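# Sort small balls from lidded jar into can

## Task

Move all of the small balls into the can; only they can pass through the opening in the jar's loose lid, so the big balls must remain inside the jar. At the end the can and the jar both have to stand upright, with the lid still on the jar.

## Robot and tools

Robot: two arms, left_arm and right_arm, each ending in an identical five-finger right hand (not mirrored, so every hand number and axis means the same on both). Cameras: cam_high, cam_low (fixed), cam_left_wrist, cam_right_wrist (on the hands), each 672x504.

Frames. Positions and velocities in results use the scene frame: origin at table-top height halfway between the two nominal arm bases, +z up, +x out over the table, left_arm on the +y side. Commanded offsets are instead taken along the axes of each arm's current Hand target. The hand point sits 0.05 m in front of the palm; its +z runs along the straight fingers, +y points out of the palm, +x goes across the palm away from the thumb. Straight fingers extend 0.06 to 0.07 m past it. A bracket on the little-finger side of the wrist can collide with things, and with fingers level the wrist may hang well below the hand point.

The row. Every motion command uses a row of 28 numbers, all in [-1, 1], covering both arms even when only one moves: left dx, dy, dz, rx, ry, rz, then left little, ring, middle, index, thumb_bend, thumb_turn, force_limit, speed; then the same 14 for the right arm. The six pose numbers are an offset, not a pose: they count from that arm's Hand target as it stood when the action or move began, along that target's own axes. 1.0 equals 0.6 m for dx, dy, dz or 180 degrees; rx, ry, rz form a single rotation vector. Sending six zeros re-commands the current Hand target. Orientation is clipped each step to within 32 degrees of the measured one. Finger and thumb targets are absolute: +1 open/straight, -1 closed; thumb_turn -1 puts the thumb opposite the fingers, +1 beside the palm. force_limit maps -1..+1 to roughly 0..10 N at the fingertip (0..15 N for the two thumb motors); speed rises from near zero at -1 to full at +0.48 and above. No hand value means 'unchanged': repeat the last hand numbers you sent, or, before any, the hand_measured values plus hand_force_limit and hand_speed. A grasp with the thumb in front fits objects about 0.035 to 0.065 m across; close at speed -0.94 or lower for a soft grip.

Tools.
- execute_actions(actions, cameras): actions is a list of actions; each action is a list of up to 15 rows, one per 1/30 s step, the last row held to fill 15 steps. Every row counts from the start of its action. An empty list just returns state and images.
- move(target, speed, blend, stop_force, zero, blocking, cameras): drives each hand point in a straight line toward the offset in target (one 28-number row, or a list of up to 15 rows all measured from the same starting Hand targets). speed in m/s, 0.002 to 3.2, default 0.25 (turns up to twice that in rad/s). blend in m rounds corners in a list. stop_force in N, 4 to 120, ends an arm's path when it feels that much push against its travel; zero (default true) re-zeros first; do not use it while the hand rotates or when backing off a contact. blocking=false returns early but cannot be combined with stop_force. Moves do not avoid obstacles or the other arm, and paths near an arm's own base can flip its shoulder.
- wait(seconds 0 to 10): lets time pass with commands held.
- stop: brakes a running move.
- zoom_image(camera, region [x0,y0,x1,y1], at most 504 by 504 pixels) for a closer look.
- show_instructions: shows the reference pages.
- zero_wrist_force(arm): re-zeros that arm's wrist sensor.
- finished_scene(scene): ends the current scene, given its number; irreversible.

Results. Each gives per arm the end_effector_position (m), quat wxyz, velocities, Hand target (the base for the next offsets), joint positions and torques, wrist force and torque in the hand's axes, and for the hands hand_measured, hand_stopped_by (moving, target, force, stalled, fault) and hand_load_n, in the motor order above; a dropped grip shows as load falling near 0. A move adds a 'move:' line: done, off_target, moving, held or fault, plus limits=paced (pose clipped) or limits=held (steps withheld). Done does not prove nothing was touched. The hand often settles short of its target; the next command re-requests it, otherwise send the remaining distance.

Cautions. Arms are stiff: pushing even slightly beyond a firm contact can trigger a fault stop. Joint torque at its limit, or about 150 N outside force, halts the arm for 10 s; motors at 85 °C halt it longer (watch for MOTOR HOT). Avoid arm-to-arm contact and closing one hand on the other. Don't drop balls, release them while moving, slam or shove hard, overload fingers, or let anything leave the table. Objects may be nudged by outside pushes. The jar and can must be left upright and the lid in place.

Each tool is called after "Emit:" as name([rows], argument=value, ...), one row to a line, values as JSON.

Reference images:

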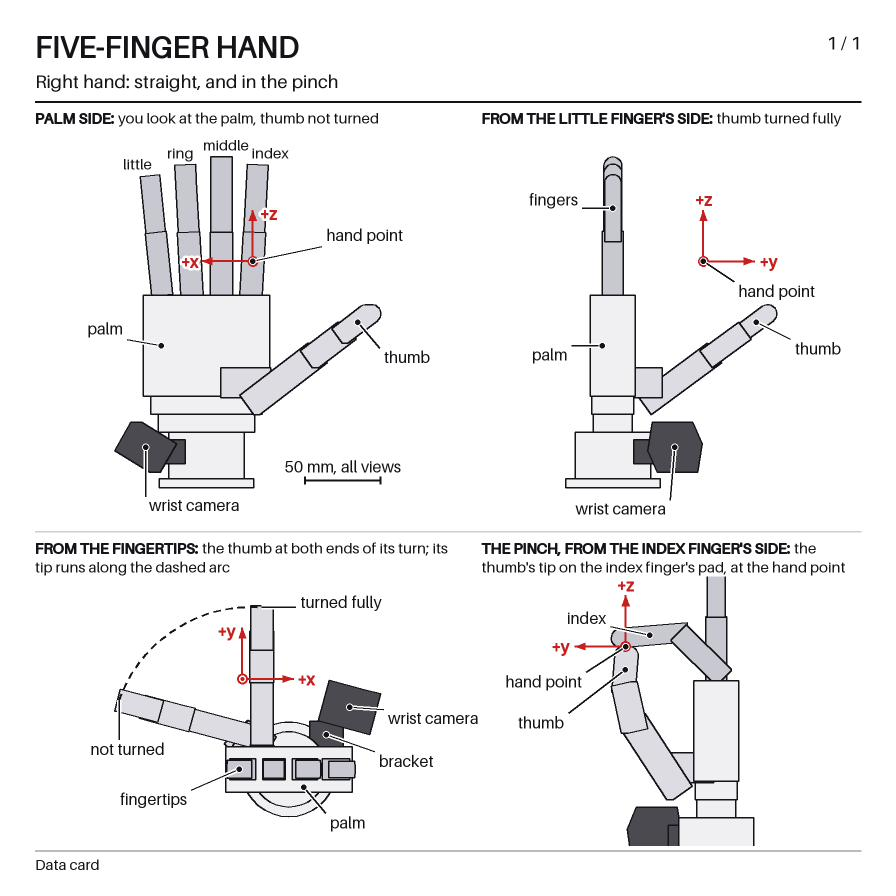

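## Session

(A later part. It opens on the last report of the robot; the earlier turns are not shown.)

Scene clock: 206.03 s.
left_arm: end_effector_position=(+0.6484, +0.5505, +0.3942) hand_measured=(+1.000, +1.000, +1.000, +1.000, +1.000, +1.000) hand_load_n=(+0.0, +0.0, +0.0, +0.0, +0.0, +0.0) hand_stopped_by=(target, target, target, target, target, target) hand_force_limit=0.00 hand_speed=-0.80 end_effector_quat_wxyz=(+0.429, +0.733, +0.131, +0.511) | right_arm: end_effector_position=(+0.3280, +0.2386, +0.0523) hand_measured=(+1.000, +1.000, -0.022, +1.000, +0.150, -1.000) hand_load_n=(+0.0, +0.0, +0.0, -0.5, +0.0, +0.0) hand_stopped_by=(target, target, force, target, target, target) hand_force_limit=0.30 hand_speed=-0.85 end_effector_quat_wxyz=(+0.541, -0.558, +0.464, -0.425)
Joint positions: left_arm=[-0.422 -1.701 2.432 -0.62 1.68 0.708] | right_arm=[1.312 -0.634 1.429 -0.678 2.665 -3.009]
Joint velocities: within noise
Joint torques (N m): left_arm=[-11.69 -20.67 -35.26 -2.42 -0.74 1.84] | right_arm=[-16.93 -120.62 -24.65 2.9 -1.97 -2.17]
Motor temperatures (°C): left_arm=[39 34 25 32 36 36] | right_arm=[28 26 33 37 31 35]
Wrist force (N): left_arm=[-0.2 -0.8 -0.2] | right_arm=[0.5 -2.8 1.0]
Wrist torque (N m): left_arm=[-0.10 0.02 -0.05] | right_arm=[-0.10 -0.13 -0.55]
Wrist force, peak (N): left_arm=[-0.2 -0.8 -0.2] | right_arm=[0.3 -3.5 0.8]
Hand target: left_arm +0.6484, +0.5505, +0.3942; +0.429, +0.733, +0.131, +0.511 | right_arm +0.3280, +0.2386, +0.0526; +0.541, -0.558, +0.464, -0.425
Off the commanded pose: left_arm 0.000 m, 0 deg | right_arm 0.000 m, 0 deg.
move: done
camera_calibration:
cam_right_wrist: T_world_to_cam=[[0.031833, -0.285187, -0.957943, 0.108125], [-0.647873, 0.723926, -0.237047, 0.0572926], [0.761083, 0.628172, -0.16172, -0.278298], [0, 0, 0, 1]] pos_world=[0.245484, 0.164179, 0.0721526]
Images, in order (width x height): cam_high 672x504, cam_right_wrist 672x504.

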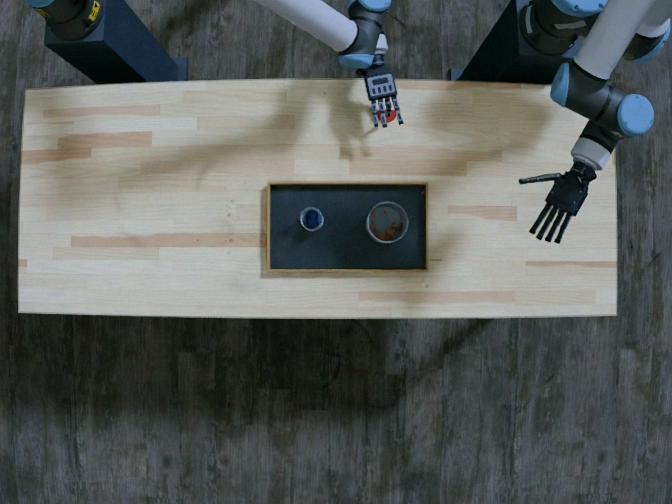

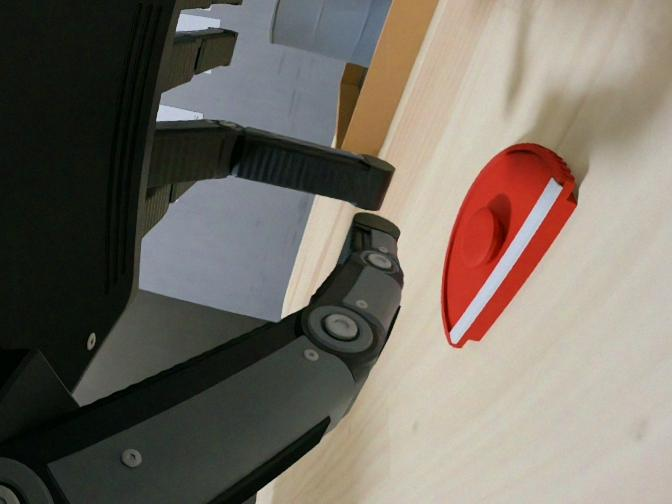

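Emit:
move([
  [0,0,0,0,0,0,1,1,1,1,1,1,0,-0.8,0.001,0.0042,0.0027,-0.0444,0,0,1,1,0.1,1.0,0.3,-1,0.3,-0.3],
  [0,0,0,0,0,0,1,1,1,1,1,1,0,-0.8,0.0017,0.0375,0.0045,-0.0444,0,0,1,1,0.1,1.0,0.3,-1,0.3,-0.3],
], speed=0.04, cameras=["cam_right_wrist","cam_high"])

Emit:
zoom_image(camera="cam_right_wrist", region=[280, 80, 600, 400])

Emit:
zoom_image(camera="cam_high", region=[350, 70, 420, 150])

Scene clock: 210.63 s.
left_arm: end_effector_position=(+0.6483, +0.5505, +0.3942) hand_measured=(+1.000, +1.000, +1.000, +1.000, +1.000, +1.000) hand_load_n=(+0.0, +0.0, +0.0, +0.0, +0.0, +0.0) hand_stopped_by=(target, target, target, target, target, target) hand_force_limit=0.00 hand_speed=-0.80 end_effector_quat_wxyz=(+0.429, +0.733, +0.131, +0.511) | right_arm: end_effector_position=(+0.3295, +0.2385, +0.0303) hand_measured=(+1.000, +1.000, +0.100, +1.000, +0.300, -1.000) hand_load_n=(-0.5, +0.0, +0.0, +0.0, +0.0, +0.0) hand_stopped_by=(target, target, target, target, target, target) hand_force_limit=0.30 hand_speed=-0.30 end_effector_quat_wxyz=(-0.501, +0.595, -0.492, +0.391)
Joint positions: left_arm=[-0.422 -1.701 2.432 -0.62 1.68 0.708] | right_arm=[1.297 -0.599 1.339 -0.348 2.615 -2.77]
Joint velocities: within noise
Joint torques (N m): left_arm=[-10.83 -20.62 -36.07 -2.53 -0.87 1.55] | right_arm=[-18.24 -88.74 -39.93 -3.37 -1.03 2.78]
Motor temperatures (°C): left_arm=[39 34 25 32 36 36] | right_arm=[28 26 33 37 31 35]
Wrist force (N): left_arm=[-0.2 -0.2 -0.2] | right_arm=[1.2 -3.0 1.3]
Wrist torque (N m): left_arm=[-0.01 0.02 -0.03] | right_arm=[-0.17 -0.32 -0.59]
Wrist force, peak (N): left_arm=[-1.1 -0.3 -0.6] | right_arm=[0.9 -3.4 1.1]
Hand target: left_arm +0.6484, +0.5505, +0.3942; +0.429, +0.733, +0.131, +0.511 | right_arm +0.3295, +0.2385, +0.0300; -0.501, +0.595, -0.492, +0.391
Off the commanded pose: left_arm 0.000 m, 0 deg | right_arm 0.000 m, 0 deg.
move: done
camera_calibration:
cam_right_wrist: T_world_to_cam=[[-0.0969006, -0.313087, -0.944768, 0.135709], [-0.678245, 0.715482, -0.167539, 0.0631134], [0.728419, 0.624549, -0.28168, -0.267732], [0, 0, 0, 1]] pos_world=[0.250978, 0.164544, 0.0633731]
Images, in order (width x height): cam_high 672x504, cam_right_wrist 672x504.

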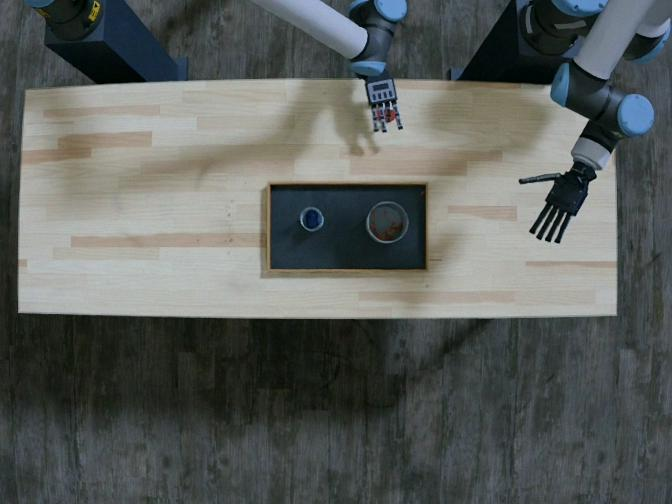

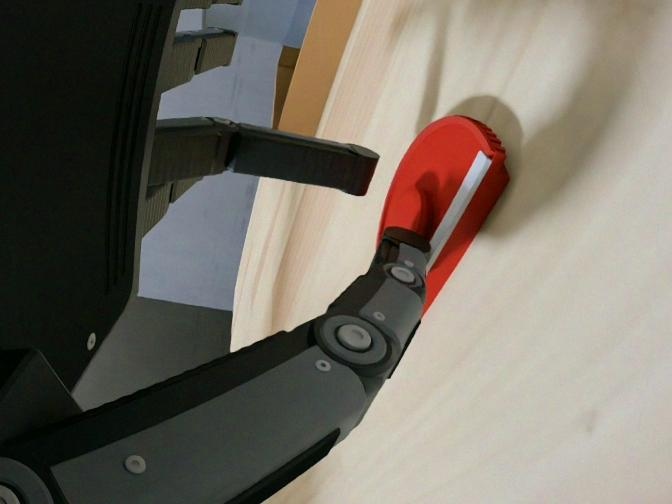

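Scaled by 1.575 from the camera's 672x504 image, which has a finer 960x720 frame.

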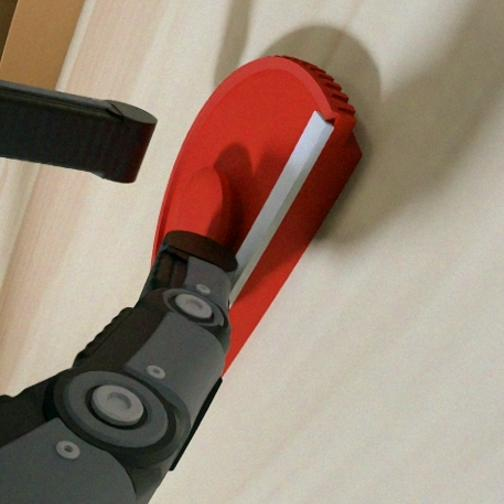

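Scaled by 6.300.

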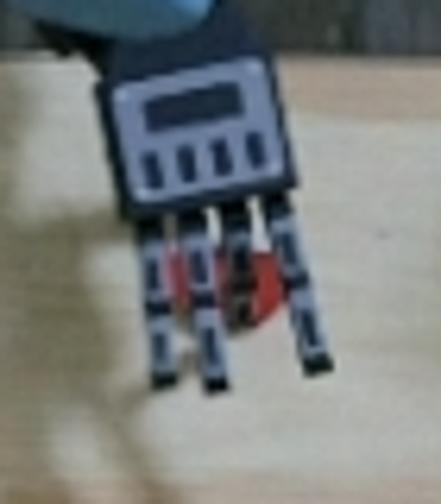

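Emit:
move(target=[0,0,0,0,0,0,1,1,1,1,1,1,0,-0.8,0.0003,0.0115,0.0022,0,0,0,1,1,0.1,1.0,0.3,-1,0.3,-0.3], speed=0.008, stop_force=4, cameras=["cam_right_wrist"])

Emit:
zoom_image(camera="cam_right_wrist", region=[280, 80, 600, 400])

Scene clock: 212.53 s.
left_arm: end_effector_position=(+0.6484, +0.5505, +0.3942) hand_measured=(+1.000, +1.000, +1.000, +1.000, +1.000, +1.000) hand_load_n=(+0.0, +0.0, +0.0, +0.0, +0.0, +0.0) hand_stopped_by=(target, target, target, target, target, target) hand_force_limit=0.00 hand_speed=-0.80 end_effector_quat_wxyz=(+0.429, +0.733, +0.131, +0.511) | right_arm: end_effector_position=(+0.3295, +0.2386, +0.0270) hand_measured=(+1.000, +1.000, +0.100, +1.000, +0.298, -1.000) hand_load_n=(+0.0, +0.0, +0.0, -0.5, -4.0, -1.0) hand_stopped_by=(target, target, target, target, target, target) hand_force_limit=0.30 hand_speed=-0.30 end_effector_quat_wxyz=(-0.501, +0.595, -0.492, +0.391)
Joint positions: left_arm=[-0.422 -1.701 2.432 -0.62 1.68 0.708] | right_arm=[1.297 -0.595 1.338 -0.351 2.615 -2.77]
Joint velocities: within noise
Joint torques (N m): left_arm=[-12.05 -23.76 -35.72 -2.51 -0.92 1.68] | right_arm=[-14.79 -121.24 -23.67 3.62 -0.25 1.95]
Motor temperatures (°C): left_arm=[39 34 25 32 36 36] | right_arm=[28 26 33 37 31 35]
Wrist force (N): left_arm=[-0.2 -0.1 0.3] | right_arm=[0.5 -6.3 0.4]
Wrist torque (N m): left_arm=[-0.02 0.00 -0.01] | right_arm=[-0.17 -0.20 -0.69]
Wrist force, peak (N): left_arm=[0.0 -0.7 0.4] | right_arm=[0.8 -8.6 -1.1]
Hand target: left_arm +0.6484, +0.5505, +0.3942; +0.429, +0.733, +0.131, +0.511 | right_arm +0.3295, +0.2385, +0.0270; -0.501, +0.595, -0.492, +0.391 (not the last commanded pose)
Off the commanded pose: left_arm 0.000 m, 0 deg | right_arm 0.004 m, 0 deg.
move: contact (right_arm)
camera_calibration:
cam_right_wrist: T_world_to_cam=[[-0.0969006, -0.313087, -0.944768, 0.132592], [-0.678245, 0.715482, -0.167539, 0.0625606], [0.728419, 0.624549, -0.28168, -0.268662], [0, 0, 0, 1]] pos_world=[0.250978, 0.164544, 0.0600731]
Images, in order (width x height): cam_right_wrist 672x504.

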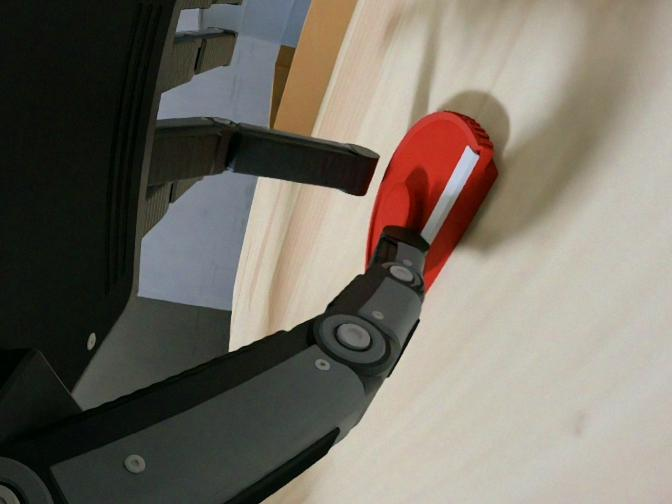

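Scaled by 1.575 from the camera's 672x504 image, which has a finer 960x720 frame.

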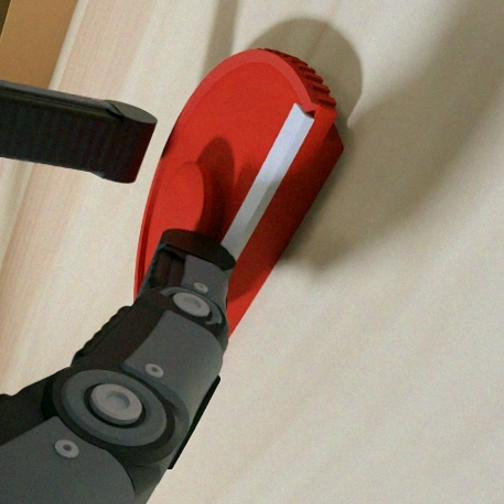

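Emit:
move([
  [0,0,0,0,0,0,1,1,1,1,1,1,0,-0.8,0,-0.0327,-0.0064,0,0,0,1,1,0.1,1.0,0.3,-1,0.3,-0.3],
  [0,0,0,0,0,0,1,1,1,1,1,1,0,-0.8,0.0002,-0.0317,0.0055,-0.1056,0,0,1,1,-0.2,1.0,0.42,-1,0.3,-0.3],
], speed=0.05, cameras=["cam_right_wrist","cam_high"])

Emit:
zoom_image(camera="cam_right_wrist", region=[280, 80, 600, 400])

Emit:
zoom_image(camera="cam_high", region=[350, 70, 420, 150])

Scene clock: 219.53 s.
left_arm: end_effector_position=(+0.6483, +0.5505, +0.3942) hand_measured=(+1.000, +1.000, +1.000, +1.000, +1.000, +1.000) hand_load_n=(+0.0, +0.0, +0.0, +0.0, +0.0, +0.0) hand_stopped_by=(target, target, target, target, target, target) hand_force_limit=0.00 hand_speed=-0.80 end_effector_quat_wxyz=(+0.429, +0.733, +0.131, +0.511) | right_arm: end_effector_position=(+0.3364, +0.2394, +0.0450) hand_measured=(+1.000, +1.000, -0.200, +1.000, +0.420, -1.000) hand_load_n=(+0.0, +0.0, +0.0, +0.0, +0.0, +0.0) hand_stopped_by=(target, target, target, target, target, target) hand_force_limit=0.30 hand_speed=-0.30 end_effector_quat_wxyz=(-0.396, +0.669, -0.550, +0.305)
Joint positions: left_arm=[-0.422 -1.701 2.432 -0.62 1.68 0.708] | right_arm=[1.241 -0.585 1.173 0.24 2.393 -2.436]
Joint velocities: within noise
Joint torques (N m): left_arm=[-11.47 -22.04 -37.88 -2.8 -1.14 1.27] | right_arm=[-15.66 -91.08 -43.73 5.17 -1.35 2.73]
Motor temperatures (°C): left_arm=[39 34 25 32 36 36] | right_arm=[28 26 33 37 31 35]
Wrist force (N): left_arm=[-0.3 -0.2 -0.5] | right_arm=[0.4 -2.3 0.1]
Wrist torque (N m): left_arm=[0.01 0.05 -0.03] | right_arm=[-0.03 -0.04 -0.55]
Wrist force, peak (N): left_arm=[-0.1 -1.2 -0.2] | right_arm=[0.9 -6.9 0.2]
Hand target: left_arm +0.6484, +0.5505, +0.3942; +0.429, +0.733, +0.131, +0.511 | right_arm +0.3364, +0.2394, +0.0450; -0.396, +0.669, -0.550, +0.305
Off the commanded pose: left_arm 0.000 m, 0 deg | right_arm 0.000 m, 0 deg.
move: done
camera_calibration:
cam_right_wrist: T_world_to_cam=[[-0.386023, -0.377965, -0.841504, 0.258694], [-0.710644, 0.703481, 0.0100219, 0.0754118], [0.588194, 0.601878, -0.540158, -0.204964], [0, 0, 0, 1]] pos_world=[0.274011, 0.16809, 0.106223]
Images, in order (width x height): cam_high 672x504, cam_right_wrist 672x504.

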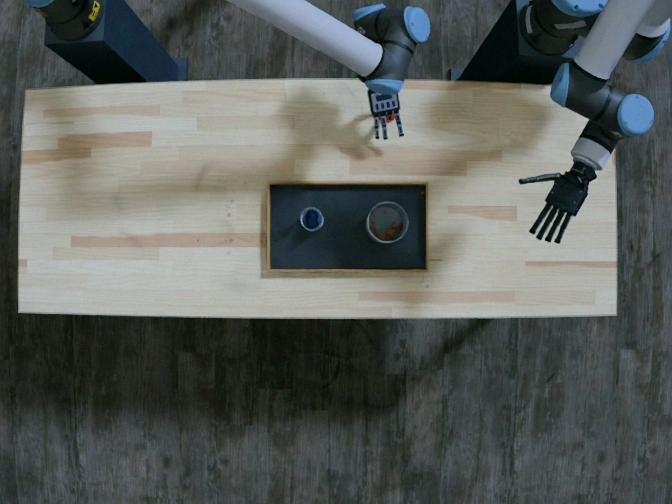

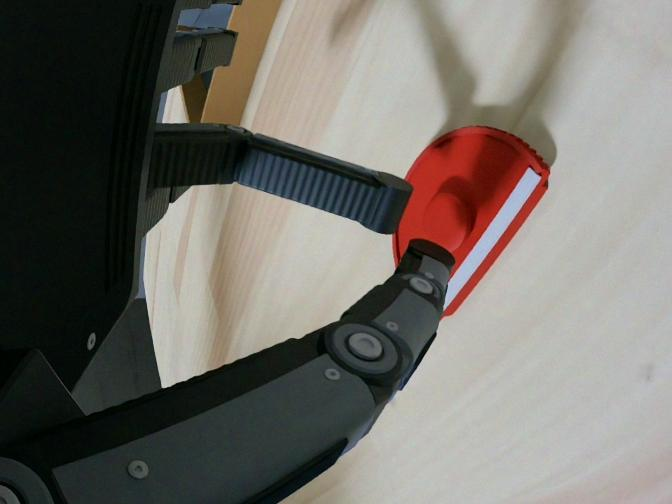

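Scaled by 1.575 from the camera's 672x504 image, which has a finer 960x720 frame.

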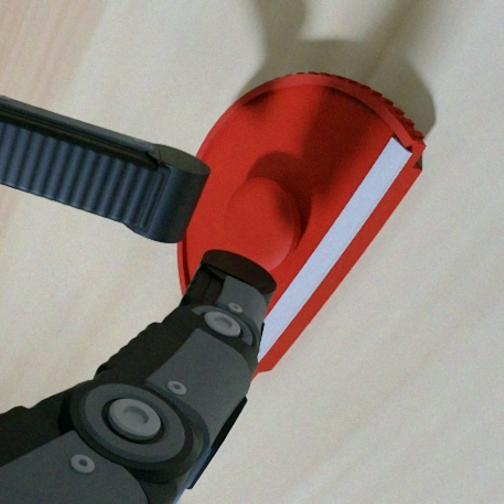

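Scaled by 6.300.

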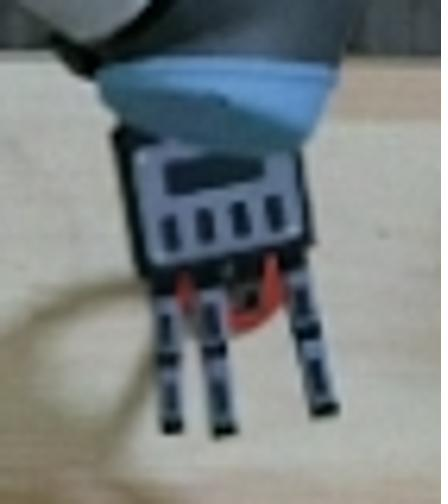

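Emit:
move(target=[0,0,0,0,0,0,1,1,1,1,1,1,0,-0.8,0,0,0,0,0,0,1,1,1,-0.2,0.42,-1,0.3,-0.3], speed=0.05, cameras=["cam_right_wrist"])

Emit:
zoom_image(camera="cam_right_wrist", region=[280, 80, 600, 400])

Scene clock: 222.23 s.
left_arm: end_effector_position=(+0.6483, +0.5505, +0.3942) hand_measured=(+1.000, +1.000, +1.000, +1.000, +1.000, +1.000) hand_load_n=(+0.0, +0.0, +0.0, +0.0, +0.0, +0.5) hand_stopped_by=(target, target, target, target, target, target) hand_force_limit=0.00 hand_speed=-0.80 end_effector_quat_wxyz=(+0.429, +0.733, +0.131, +0.511) | right_arm: end_effector_position=(+0.3364, +0.2394, +0.0450) hand_measured=(+1.000, +1.000, +1.000, -0.200, +0.420, -1.000) hand_load_n=(+0.0, +0.0, +0.0, +0.0, +0.0, +0.0) hand_stopped_by=(target, target, target, target, target, target) hand_force_limit=0.30 hand_speed=-0.30 end_effector_quat_wxyz=(-0.396, +0.669, -0.550, +0.305)
Joint positions: left_arm=[-0.422 -1.701 2.432 -0.62 1.68 0.708] | right_arm=[1.241 -0.585 1.173 0.24 2.393 -2.436]
Joint velocities: within noise
Joint torques (N m): left_arm=[-10.77 -21.93 -35.95 -2.97 -0.64 2.02] | right_arm=[-16.72 -91.3 -39.25 4.17 -0.67 2.71]
Motor temperatures (°C): left_arm=[39 34 25 32 36 36] | right_arm=[28 26 33 37 31 35]
Wrist force (N): left_arm=[-0.4 0.0 -0.5] | right_arm=[0.2 -2.7 0.3]
Wrist torque (N m): left_arm=[0.03 0.05 -0.03] | right_arm=[-0.09 -0.03 -0.57]
Wrist force, peak (N): left_arm=[-0.8 -0.4 -0.4] | right_arm=[0.4 -3.3 0.2]
Hand target: left_arm +0.6484, +0.5505, +0.3942; +0.429, +0.733, +0.131, +0.511 | right_arm +0.3364, +0.2394, +0.0450; -0.396, +0.669, -0.550, +0.305
Off the commanded pose: left_arm 0.000 m, 0 deg | right_arm 0.000 m, 0 deg.
move: done
camera_calibration:
cam_right_wrist: T_world_to_cam=[[-0.386023, -0.377965, -0.841504, 0.258694], [-0.710644, 0.703481, 0.0100219, 0.0754118], [0.588194, 0.601878, -0.540158, -0.204964], [0, 0, 0, 1]] pos_world=[0.274011, 0.16809, 0.106223]
Images, in order (width x height): cam_right_wrist 672x504.

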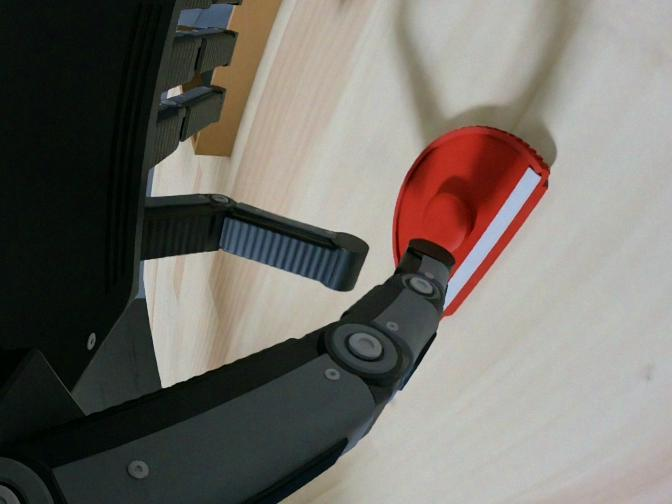

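Scaled by 1.575 from the camera's 672x504 image, which has a finer 960x720 frame.

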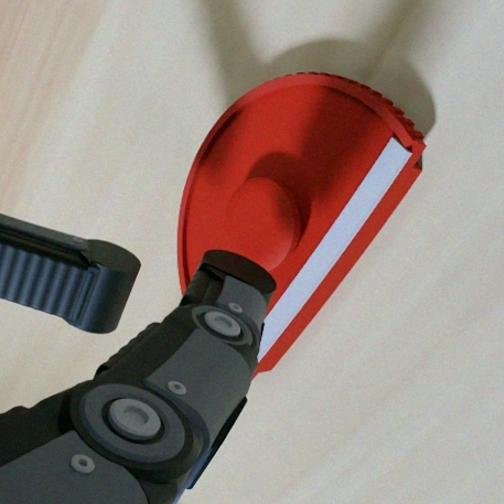

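Emit:
move([
  [0,0,0,0,0,0,1,1,1,1,1,1,0,-0.8,0.0177,-0.0043,0.0067,0,0,0,1,1,1,-0.2,0.42,-1,0.3,-0.3],
  [0,0,0,0,0,0,1,1,1,1,1,1,0,-0.8,0.0182,0.013,0.0167,0,0,0,1,1,1,-0.2,0.42,-1,0.3,-0.3],
], speed=0.04, stop_force=4, cameras=["cam_right_wrist"])

Emit:
zoom_image(camera="cam_right_wrist", region=[280, 80, 600, 400])

Scene clock: 224.77 s.
left_arm: end_effector_position=(+0.6483, +0.5505, +0.3942) hand_measured=(+1.000, +1.000, +1.000, +1.000, +1.000, +1.000) hand_load_n=(+0.0, +0.0, +0.0, +0.0, +0.0, +0.0) hand_stopped_by=(target, target, target, target, target, target) hand_force_limit=0.00 hand_speed=-0.80 end_effector_quat_wxyz=(+0.429, +0.733, +0.131, +0.511) | right_arm: end_effector_position=(+0.3433, +0.2300, +0.0329) hand_measured=(+1.000, +1.000, +1.000, -0.200, +0.420, -1.000) hand_load_n=(+0.0, +0.0, +0.0, +0.0, +0.0, +0.0) hand_stopped_by=(target, target, target, target, target, target) hand_force_limit=0.30 hand_speed=-0.30 end_effector_quat_wxyz=(-0.396, +0.669, -0.550, +0.305)
Joint positions: left_arm=[-0.422 -1.701 2.432 -0.62 1.68 0.708] | right_arm=[1.23 -0.586 1.201 0.205 2.386 -2.448]
Joint velocities: within noise
Joint torques (N m): left_arm=[-11.62 -20.89 -35.68 -3.73 -1.05 1.5] | right_arm=[-16.29 -90.19 -27.51 -1.67 -0.69 -2.98]
Motor temperatures (°C): left_arm=[39 34 25 32 36 36] | right_arm=[28 26 33 37 31 35]
Wrist force (N): left_arm=[-0.4 -0.3 -0.2] | right_arm=[0.5 -2.6 0.3]
Wrist torque (N m): left_arm=[-0.02 0.05 -0.03] | right_arm=[-0.07 -0.07 -0.53]
Wrist force, peak (N): left_arm=[-0.6 -0.6 -0.1] | right_arm=[0.3 -3.5 0.2]
Hand target: left_arm +0.6484, +0.5505, +0.3942; +0.429, +0.733, +0.131, +0.511 | right_arm +0.3433, +0.2300, +0.0329; -0.396, +0.669, -0.550, +0.305
Off the commanded pose: left_arm 0.000 m, 0 deg | right_arm 0.000 m, 0 deg.
move: done
camera_calibration:
cam_right_wrist: T_world_to_cam=[[-0.386023, -0.377965, -0.841504, 0.247584], [-0.710644, 0.703481, 0.0100219, 0.0869782], [0.588194, 0.601878, -0.540158, -0.209842], [0, 0, 0, 1]] pos_world=[0.280811, 0.15869, 0.0941229]
Images, in order (width x height): cam_right_wrist 672x504.

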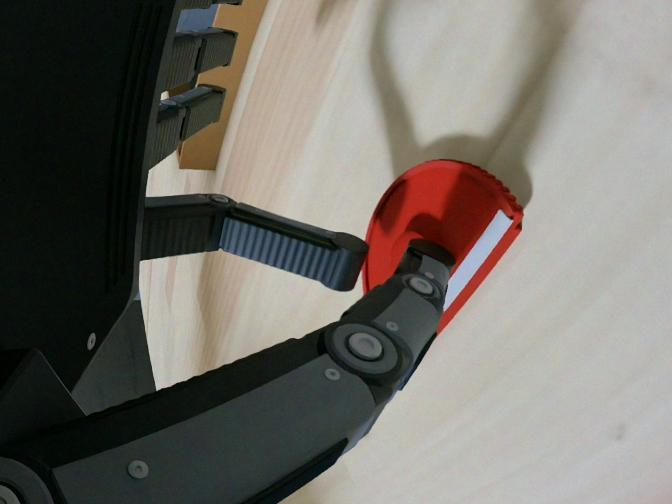

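Scaled by 1.575 from the camera's 672x504 image, which has a finer 960x720 frame.

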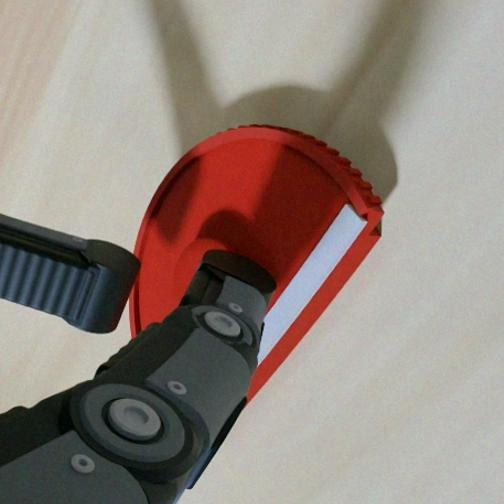

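Emit:
move(target=[0,0,0,0,0,0,1,1,1,1,1,1,0,-0.8,0.0006,0.0187,0.0109,0,0,0,1,1,1,-0.2,0.42,-1,0.3,-0.3], speed=0.008, stop_force=4, cameras=["cam_right_wrist"])

Emit:
zoom_image(camera="cam_right_wrist", region=[280, 80, 600, 400])

Scene clock: 227.37 s.
left_arm: end_effector_position=(+0.6484, +0.5505, +0.3942) hand_measured=(+1.000, +1.000, +1.000, +1.000, +1.000, +1.000) hand_load_n=(+0.0, +0.0, +0.0, +0.0, +0.0, +0.0) hand_stopped_by=(target, target, target, target, target, target) hand_force_limit=0.00 hand_speed=-0.80 end_effector_quat_wxyz=(+0.429, +0.733, +0.131, +0.511) | right_arm: end_effector_position=(+0.3433, +0.2300, +0.0263) hand_measured=(+1.000, +1.000, +1.000, -0.200, +0.420, -1.000) hand_load_n=(+0.0, +0.0, +0.0, +0.5, +0.0, -0.5) hand_stopped_by=(target, target, target, target, target, target) hand_force_limit=0.30 hand_speed=-0.30 end_effector_quat_wxyz=(-0.396, +0.669, -0.550, +0.305)
Joint positions: left_arm=[-0.422 -1.701 2.432 -0.62 1.68 0.708] | right_arm=[1.23 -0.58 1.201 0.198 2.386 -2.448]
Joint velocities: within noise
Joint torques (N m): left_arm=[-10.44 -22.52 -36.75 -3.03 -1.33 1.48] | right_arm=[-15.62 -122.82 -25.39 4.93 -1.08 -3.58]
Motor temperatures (°C): left_arm=[39 34 25 32 36 36] | right_arm=[28 26 33 37 31 35]
Wrist force (N): left_arm=[-0.4 -0.4 0.1] | right_arm=[0.7 -6.3 -2.6]
Wrist torque (N m): left_arm=[-0.05 0.04 -0.04] | right_arm=[-0.15 -0.07 -0.56]
Wrist force, peak (N): left_arm=[-0.2 -0.8 -0.2] | right_arm=[0.3 -10.4 -6.7]
Hand target: left_arm +0.6484, +0.5505, +0.3942; +0.429, +0.733, +0.131, +0.511 | right_arm +0.3433, +0.2300, +0.0263; -0.396, +0.669, -0.550, +0.305 (not the last commanded pose)
Off the commanded pose: left_arm 0.000 m, 0 deg | right_arm 0.006 m, 0 deg.
move: contact (right_arm)
camera_calibration:
cam_right_wrist: T_world_to_cam=[[-0.386023, -0.377965, -0.841504, 0.24203], [-0.710644, 0.703481, 0.0100219, 0.0870443], [0.588194, 0.601878, -0.540158, -0.213407], [0, 0, 0, 1]] pos_world=[0.280811, 0.15869, 0.0875229]
Images, in order (width x height): cam_right_wrist 672x504.

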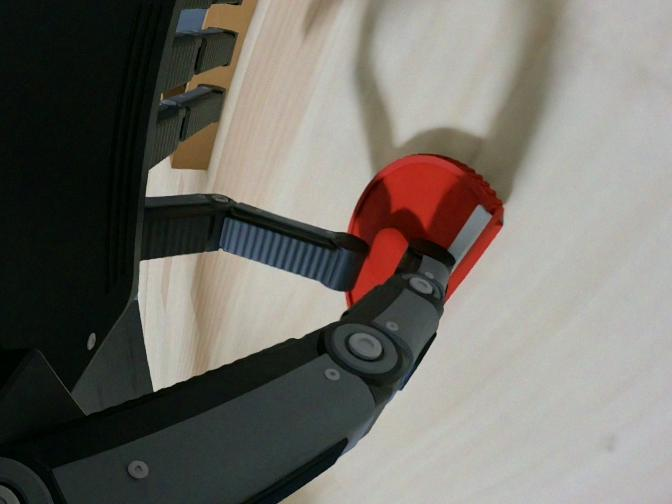

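Scaled by 1.575 from the camera's 672x504 image, which has a finer 960x720 frame.

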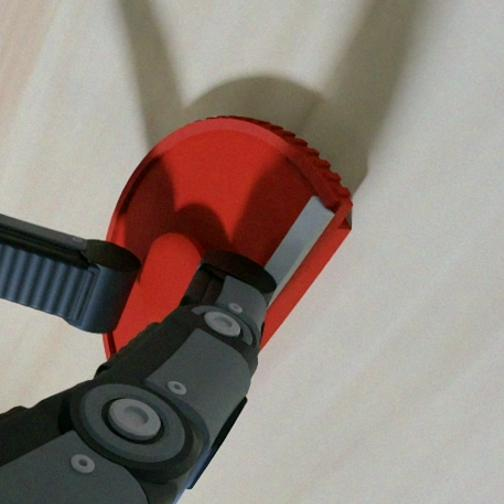

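Emit:
move(target=[0,0,0,0,0,0,1,1,1,1,1,1,0,-0.8,0,0,0,0,0,0,1,1,1,-0.6,0.42,-1,-0.4,-0.85], speed=0.03, cameras=["cam_right_wrist"])

Emit:
zoom_image(camera="cam_right_wrist", region=[280, 80, 600, 400])

Scene clock: 228.80 s.
left_arm: end_effector_position=(+0.6483, +0.5505, +0.3942) hand_measured=(+1.000, +1.000, +1.000, +1.000, +1.000, +1.000) hand_load_n=(+0.0, +0.0, +0.0, +0.0, +0.0, +0.0) hand_stopped_by=(target, target, target, target, target, target) hand_force_limit=0.00 hand_speed=-0.80 end_effector_quat_wxyz=(+0.429, +0.733, +0.131, +0.511) | right_arm: end_effector_position=(+0.3433, +0.2300, +0.0263) hand_measured=(+1.000, +1.000, +1.000, -0.600, +0.420, -1.000) hand_load_n=(+0.0, +0.0, +0.0, +0.0, -1.5, +0.0) hand_stopped_by=(target, target, target, target, target, target) hand_force_limit=-0.40 hand_speed=-0.85 end_effector_quat_wxyz=(-0.396, +0.669, -0.550, +0.305)
Joint positions: left_arm=[-0.422 -1.701 2.432 -0.62 1.68 0.708] | right_arm=[1.23 -0.58 1.201 0.198 2.386 -2.448]
Joint velocities: within noise
Joint torques (N m): left_arm=[-8.51 -21.71 -36.75 -3.61 -0.59 1.12] | right_arm=[-14.52 -119.34 -30.51 4.19 -0.83 -2.74]
Motor temperatures (°C): left_arm=[39 34 25 32 36 36] | right_arm=[28 26 33 37 31 35]
Wrist force (N): left_arm=[0.0 -0.3 -0.4] | right_arm=[0.3 -4.7 -0.3]
Wrist torque (N m): left_arm=[-0.01 -0.01 -0.01] | right_arm=[-0.23 -0.03 -0.58]
Wrist force, peak (N): left_arm=[0.1 -0.3 -0.8] | right_arm=[0.1 -7.6 -1.9]
Hand target: left_arm +0.6484, +0.5505, +0.3942; +0.429, +0.733, +0.131, +0.511 | right_arm +0.3433, +0.2300, +0.0263; -0.396, +0.669, -0.550, +0.305
Off the commanded pose: left_arm 0.000 m, 0 deg | right_arm 0.000 m, 0 deg.
move: done
camera_calibration:
cam_right_wrist: T_world_to_cam=[[-0.386023, -0.377965, -0.841504, 0.242114], [-0.710644, 0.703481, 0.0100219, 0.0870433], [0.588194, 0.601878, -0.540158, -0.213353], [0, 0, 0, 1]] pos_world=[0.280811, 0.15869, 0.0876229]
Images, in order (width x height): cam_right_wrist 672x504.

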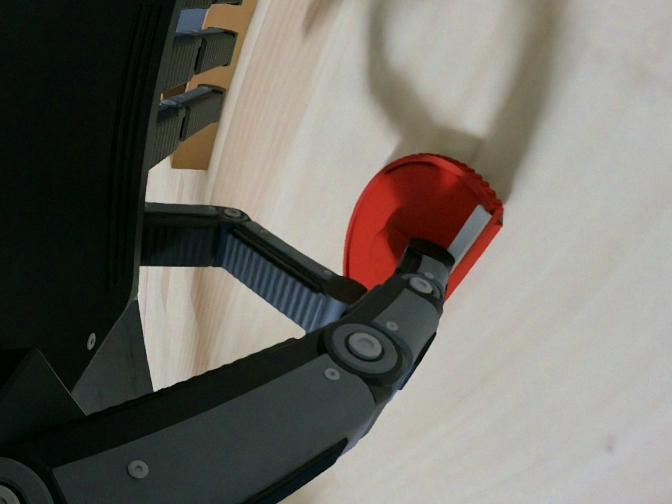

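Scaled by 1.575 from the camera's 672x504 image, which has a finer 960x720 frame.

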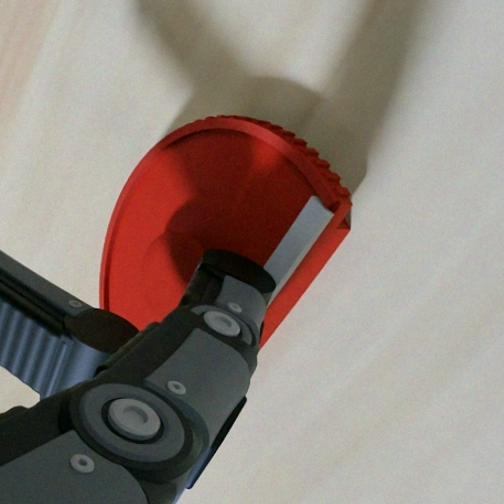

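Emit:
move([
  [0,0,0,0,0,0,1,1,1,1,1,1,0,-0.8,-0.0058,-0.1802,-0.1044,0,0,0,1,1,1,-0.6,0.42,-1,-0.4,-0.85],
  [0,0,0,0,0,0,1,1,1,1,1,1,0,-0.8,-0.0058,-0.1802,-0.1044,-0.0112,-0.346,-0.2004,1,1,1,-0.6,0.42,-1,-0.4,-0.85],
], speed=0.3, cameras=["cam_right_wrist","cam_high"])

Scene clock: 234.73 s.
left_arm: end_effector_position=(+0.6484, +0.5505, +0.3942) hand_measured=(+1.000, +1.000, +1.000, +1.000, +1.000, +1.000) hand_load_n=(+0.0, +0.0, +0.0, +0.0, +0.0, +0.0) hand_stopped_by=(target, target, target, target, target, target) hand_force_limit=0.00 hand_speed=-0.80 end_effector_quat_wxyz=(+0.429, +0.733, +0.131, +0.511) | right_arm: end_effector_position=(+0.3433, +0.2300, +0.1513) hand_measured=(+1.000, +1.000, +1.000, -0.600, +0.420, -1.000) hand_load_n=(+0.0, +0.0, +0.0, +0.0, +0.0, +0.0) hand_stopped_by=(target, target, target, target, target, target) hand_force_limit=-0.40 hand_speed=-0.85 end_effector_quat_wxyz=(-0.499, +0.865, -0.052, +0.014)
Joint positions: left_arm=[-0.422 -1.701 2.432 -0.62 1.68 0.708] | right_arm=[0.949 -0.837 1.41 0.021 1.112 -3.399]
Joint velocities: within noise
Joint torques (N m): left_arm=[-7.27 -22.41 -37.74 -2.85 -1.05 1.34] | right_arm=[-15.93 -77.92 -43.67 3.86 -2.87 -3.22]
Motor temperatures (°C): left_arm=[39 34 25 32 36 36] | right_arm=[28 26 33 37 31 35]
Wrist force (N): left_arm=[-0.3 0.1 -0.2] | right_arm=[0.3 -3.0 0.8]
Wrist torque (N m): left_arm=[0.04 0.04 -0.02] | right_arm=[-0.28 -0.03 -0.55]
Wrist force, peak (N): left_arm=[-0.1 -0.8 -0.6] | right_arm=[-0.2 -4.8 -0.7]
Hand target: left_arm +0.6484, +0.5505, +0.3942; +0.429, +0.733, +0.131, +0.511 | right_arm +0.3433, +0.2300, +0.1513; -0.499, +0.865, -0.052, +0.014
Off the commanded pose: left_arm 0.000 m, 0 deg | right_arm 0.000 m, 0 deg.
move: done
camera_calibration:
cam_right_wrist: T_world_to_cam=[[0.239785, -0.483997, -0.841576, 0.1569], [-0.888838, -0.458108, 0.0102102, 0.414144], [-0.390474, 0.745576, -0.540043, 0.157041], [0, 0, 0, 1]] pos_world=[0.391805, 0.148575, 0.212623]
Images, in order (width x height): cam_high 672x504, cam_right_wrist 672x504.

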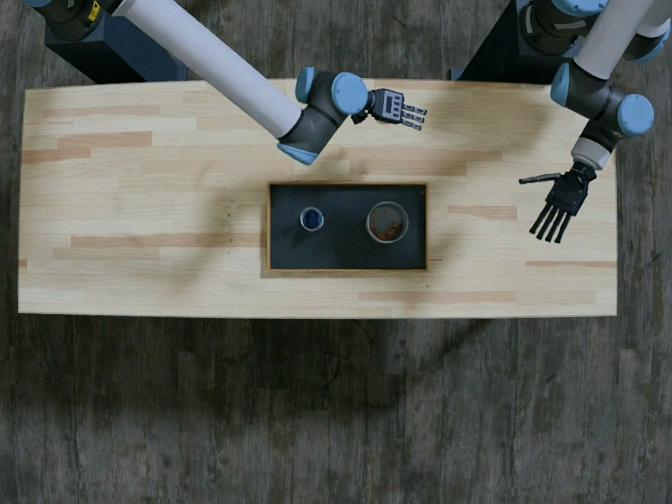

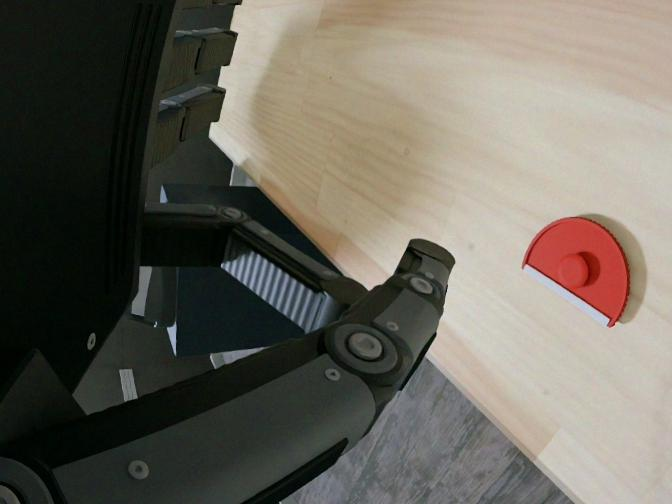

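Emit:
move([
  [0,0,0,0,0,0,1,1,1,1,1,1,0,-0.8,-0.0158,0.035,0.018,0.0833,0,0,1,1,-0.15,1.0,0.45,-1,-0.4,-0.2],
  [0,0,0,0,0,0,1,1,1,1,1,1,0,-0.8,-0.0317,0.1362,0.0703,0.0833,0,0,1,1,-0.15,1.0,0.45,-1,-0.4,-0.2],
], speed=0.12, cameras=["cam_right_wrist","cam_high"])

Emit:
zoom_image(camera="cam_right_wrist", region=[280, 80, 600, 400])

Scene clock: 237.97 s.
left_arm: end_effector_position=(+0.6484, +0.5505, +0.3942) hand_measured=(+1.000, +1.000, +1.000, +1.000, +1.000, +1.000) hand_load_n=(+0.0, +0.0, +0.0, +0.0, +0.0, +0.0) hand_stopped_by=(target, target, target, target, target, target) hand_force_limit=0.00 hand_speed=-0.80 end_effector_quat_wxyz=(+0.429, +0.733, +0.131, +0.511) | right_arm: end_effector_position=(+0.3214, +0.2278, +0.0604) hand_measured=(+1.000, +1.000, -0.150, +1.000, +0.450, -1.000) hand_load_n=(+0.0, +0.0, +0.0, +0.0, +0.0, +0.0) hand_stopped_by=(target, target, target, target, target, target) hand_force_limit=-0.40 hand_speed=-0.20 end_effector_quat_wxyz=(-0.608, +0.792, -0.049, +0.020)
Joint positions: left_arm=[-0.422 -1.701 2.432 -0.62 1.68 0.708] | right_arm=[0.946 -0.798 1.642 -0.541 1.058 -3.265]
Joint velocities: within noise
Joint torques (N m): left_arm=[-10.59 -23.02 -38.28 -2.82 -0.71 1.85] | right_arm=[23.12 -75.26 -22.88 -3.88 1.34 2.86]
Motor temperatures (°C): left_arm=[39 34 25 32 36 36] | right_arm=[28 26 32 37 31 35]
Wrist force (N): left_arm=[0.0 0.1 0.1] | right_arm=[0.0 -3.1 1.0]
Wrist torque (N m): left_arm=[0.02 -0.02 0.00] | right_arm=[-0.20 -0.01 -0.65]
Wrist force, peak (N): left_arm=[0.0 -0.6 -0.6] | right_arm=[-0.2 -3.7 1.1]
Hand target: left_arm +0.6484, +0.5505, +0.3942; +0.429, +0.733, +0.131, +0.511 | right_arm +0.3213, +0.2278, +0.0601; -0.608, +0.792, -0.049, +0.020
Off the commanded pose: left_arm 0.000 m, 0 deg | right_arm 0.000 m, 0 deg.
move: done
camera_calibration:
cam_right_wrist: T_world_to_cam=[[0.261204, -0.2539, -0.931293, 0.0305835], [-0.890319, -0.436145, -0.130805, 0.398611], [-0.372967, 0.863315, -0.339974, 0.0564614], [0, 0, 0, 1]] pos_world=[0.367961, 0.132873, 0.0998179]
Images, in order (width x height): cam_high 672x504, cam_right_wrist 672x504.

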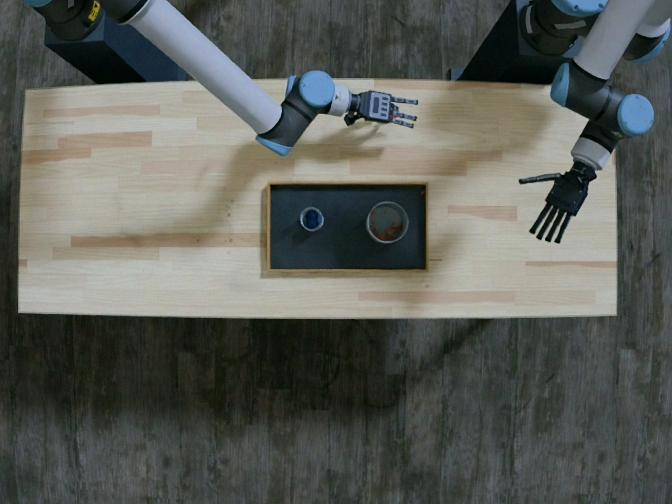

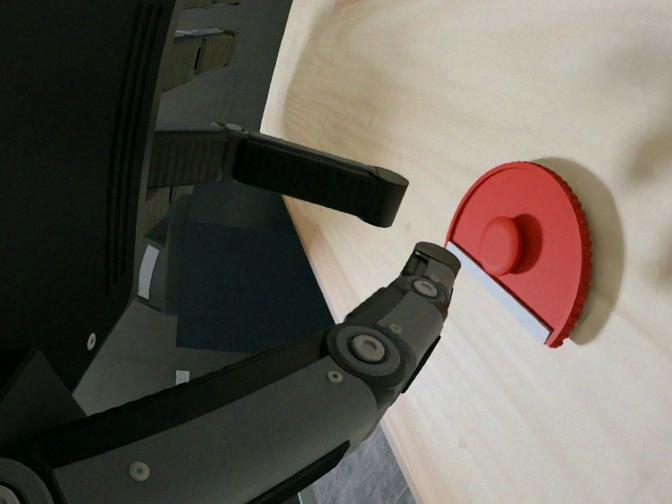

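Scaled by 1.575 from the camera's 672x504 image, which has a finer 960x720 frame.

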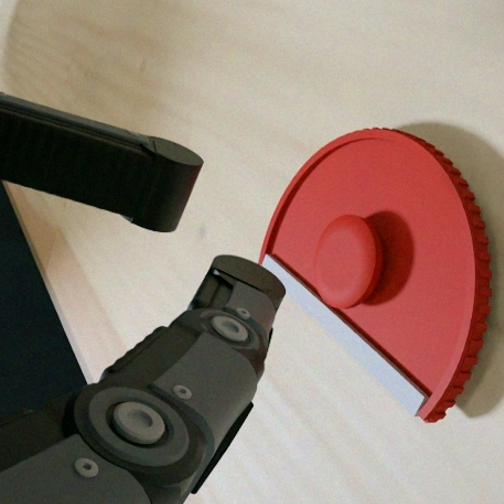

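Emit:
move(target=[0,0,0,0,0,0,1,1,1,1,1,1,0,-0.8,0,0.0383,0.012,0,0,0,1,1,-0.15,1.0,0.45,-1,-0.4,-0.2], speed=0.05, stop_force=4, cameras=["cam_right_wrist"])

Emit:
zoom_image(camera="cam_right_wrist", region=[280, 80, 600, 400])

Scene clock: 240.40 s.
left_arm: end_effector_position=(+0.6484, +0.5505, +0.3942) hand_measured=(+1.000, +1.000, +1.000, +1.000, +1.000, +1.000) hand_load_n=(+0.0, +0.0, +0.0, +0.0, +0.0, +0.0) hand_stopped_by=(target, target, target, target, target, target) hand_force_limit=0.00 hand_speed=-0.80 end_effector_quat_wxyz=(+0.429, +0.733, +0.131, +0.511) | right_arm: end_effector_position=(+0.3208, +0.2288, +0.0360) hand_measured=(+1.000, +1.000, -0.150, +1.000, +0.450, -1.000) hand_load_n=(+0.0, +0.0, +0.0, +0.0, +0.0, +0.0) hand_stopped_by=(target, target, target, target, target, target) hand_force_limit=-0.40 hand_speed=-0.20 end_effector_quat_wxyz=(-0.608, +0.792, -0.049, +0.020)
Joint positions: left_arm=[-0.422 -1.701 2.432 -0.62 1.68 0.708] | right_arm=[0.947 -0.767 1.64 -0.57 1.06 -3.264]
Joint velocities: within noise
Joint torques (N m): left_arm=[-9.35 -25.59 -37.88 -3.03 -0.97 1.53] | right_arm=[20.68 -73.51 -35.75 -3.57 1.43 2.42]
Motor temperatures (°C): left_arm=[39 34 25 32 36 36] | right_arm=[28 26 32 37 31 35]
Wrist force (N): left_arm=[-0.2 -0.3 -0.2] | right_arm=[0.0 -3.0 0.7]
Wrist torque (N m): left_arm=[-0.02 0.02 -0.03] | right_arm=[-0.17 -0.01 -0.64]
Wrist force, peak (N): left_arm=[-0.6 -0.4 -0.8] | right_arm=[0.3 -3.7 0.6]
Hand target: left_arm +0.6484, +0.5505, +0.3942; +0.429, +0.733, +0.131, +0.511 | right_arm +0.3208, +0.2288, +0.0360; -0.608, +0.792, -0.049, +0.020
Off the commanded pose: left_arm 0.000 m, 0 deg | right_arm 0.000 m, 0 deg.
move: done
camera_calibration:
cam_right_wrist: T_world_to_cam=[[0.261204, -0.2539, -0.931293, 0.00827053], [-0.890319, -0.436145, -0.130805, 0.395321], [-0.372967, 0.863315, -0.339974, 0.0470789], [0, 0, 0, 1]] pos_world=[0.367361, 0.133873, 0.0754179]
Images, in order (width x height): cam_right_wrist 672x504.

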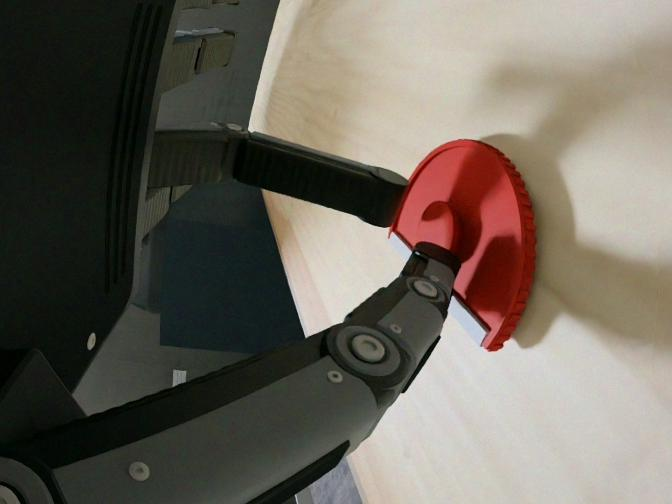

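Scaled by 1.575 from the camera's 672x504 image, which has a finer 960x720 frame.

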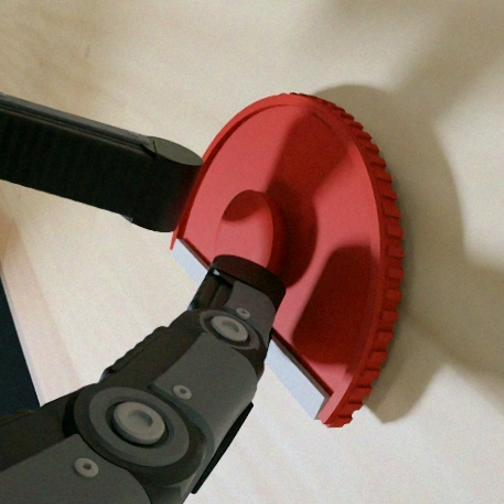

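Emit:
move(target=[0,0,0,0,0,0,1,1,1,1,1,1,0,-0.8,0.0008,0.0161,0.006,0,0,0,1,1,-0.15,1.0,0.45,-1,-0.4,-0.2], speed=0.008, stop_force=4, cameras=["cam_right_wrist"])

Emit:
zoom_image(camera="cam_right_wrist", region=[280, 80, 600, 400])

Scene clock: 242.53 s.
left_arm: end_effector_position=(+0.6484, +0.5505, +0.3942) hand_measured=(+1.000, +1.000, +1.000, +1.000, +1.000, +1.000) hand_load_n=(+0.0, +0.0, +0.0, +0.0, +0.0, +0.0) hand_stopped_by=(target, target, target, target, target, target) hand_force_limit=0.00 hand_speed=-0.80 end_effector_quat_wxyz=(+0.429, +0.733, +0.131, +0.511) | right_arm: end_effector_position=(+0.3209, +0.2292, +0.0316) hand_measured=(+1.000, +1.000, -0.150, +1.000, +0.448, -1.000) hand_load_n=(+0.0, +0.0, +0.0, -0.5, -4.0, +0.0) hand_stopped_by=(target, target, target, target, target, target) hand_force_limit=-0.40 hand_speed=-0.20 end_effector_quat_wxyz=(-0.608, +0.792, -0.049, +0.020)
Joint positions: left_arm=[-0.422 -1.701 2.432 -0.62 1.68 0.708] | right_arm=[0.947 -0.761 1.639 -0.575 1.06 -3.264]
Joint velocities: within noise
Joint torques (N m): left_arm=[-9.25 -21.24 -38.43 -3.2 -1.14 1.68] | right_arm=[16.82 -108.21 -20.5 2.96 0.92 1.69]
Motor temperatures (°C): left_arm=[39 34 25 32 36 36] | right_arm=[28 26 32 37 31 35]
Wrist force (N): left_arm=[0.2 0.2 0.2] | right_arm=[0.1 -5.6 0.1]
Wrist torque (N m): left_arm=[0.02 -0.04 0.01] | right_arm=[-0.12 -0.05 -0.61]
Wrist force, peak (N): left_arm=[-0.8 -0.4 -0.1] | right_arm=[-0.3 -9.3 -2.4]
Hand target: left_arm +0.6484, +0.5505, +0.3942; +0.429, +0.733, +0.131, +0.511 | right_arm +0.3209, +0.2292, +0.0316; -0.608, +0.792, -0.049, +0.020 (not the last commanded pose)
Off the commanded pose: left_arm 0.000 m, 0 deg | right_arm 0.006 m, 0 deg.
move: contact (right_arm)
camera_calibration:
cam_right_wrist: T_world_to_cam=[[0.261309, -0.253847, -0.931278, 0.00420135], [-0.890288, -0.436174, -0.130916, 0.395009], [-0.372967, 0.863315, -0.339973, 0.0452748], [0, 0, 0, 1]] pos_world=[0.36746, 0.134273, 0.0710177]
Images, in order (width x height): cam_right_wrist 672x504.

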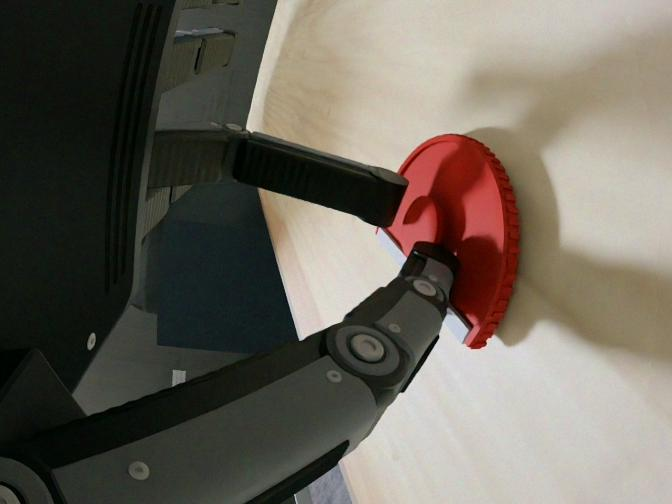

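Scaled by 1.575 from the camera's 672x504 image, which has a finer 960x720 frame.

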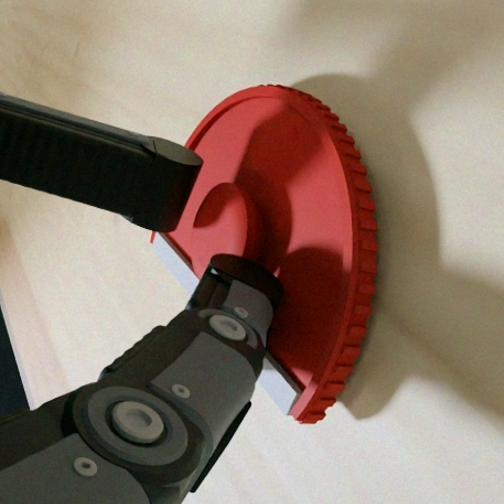

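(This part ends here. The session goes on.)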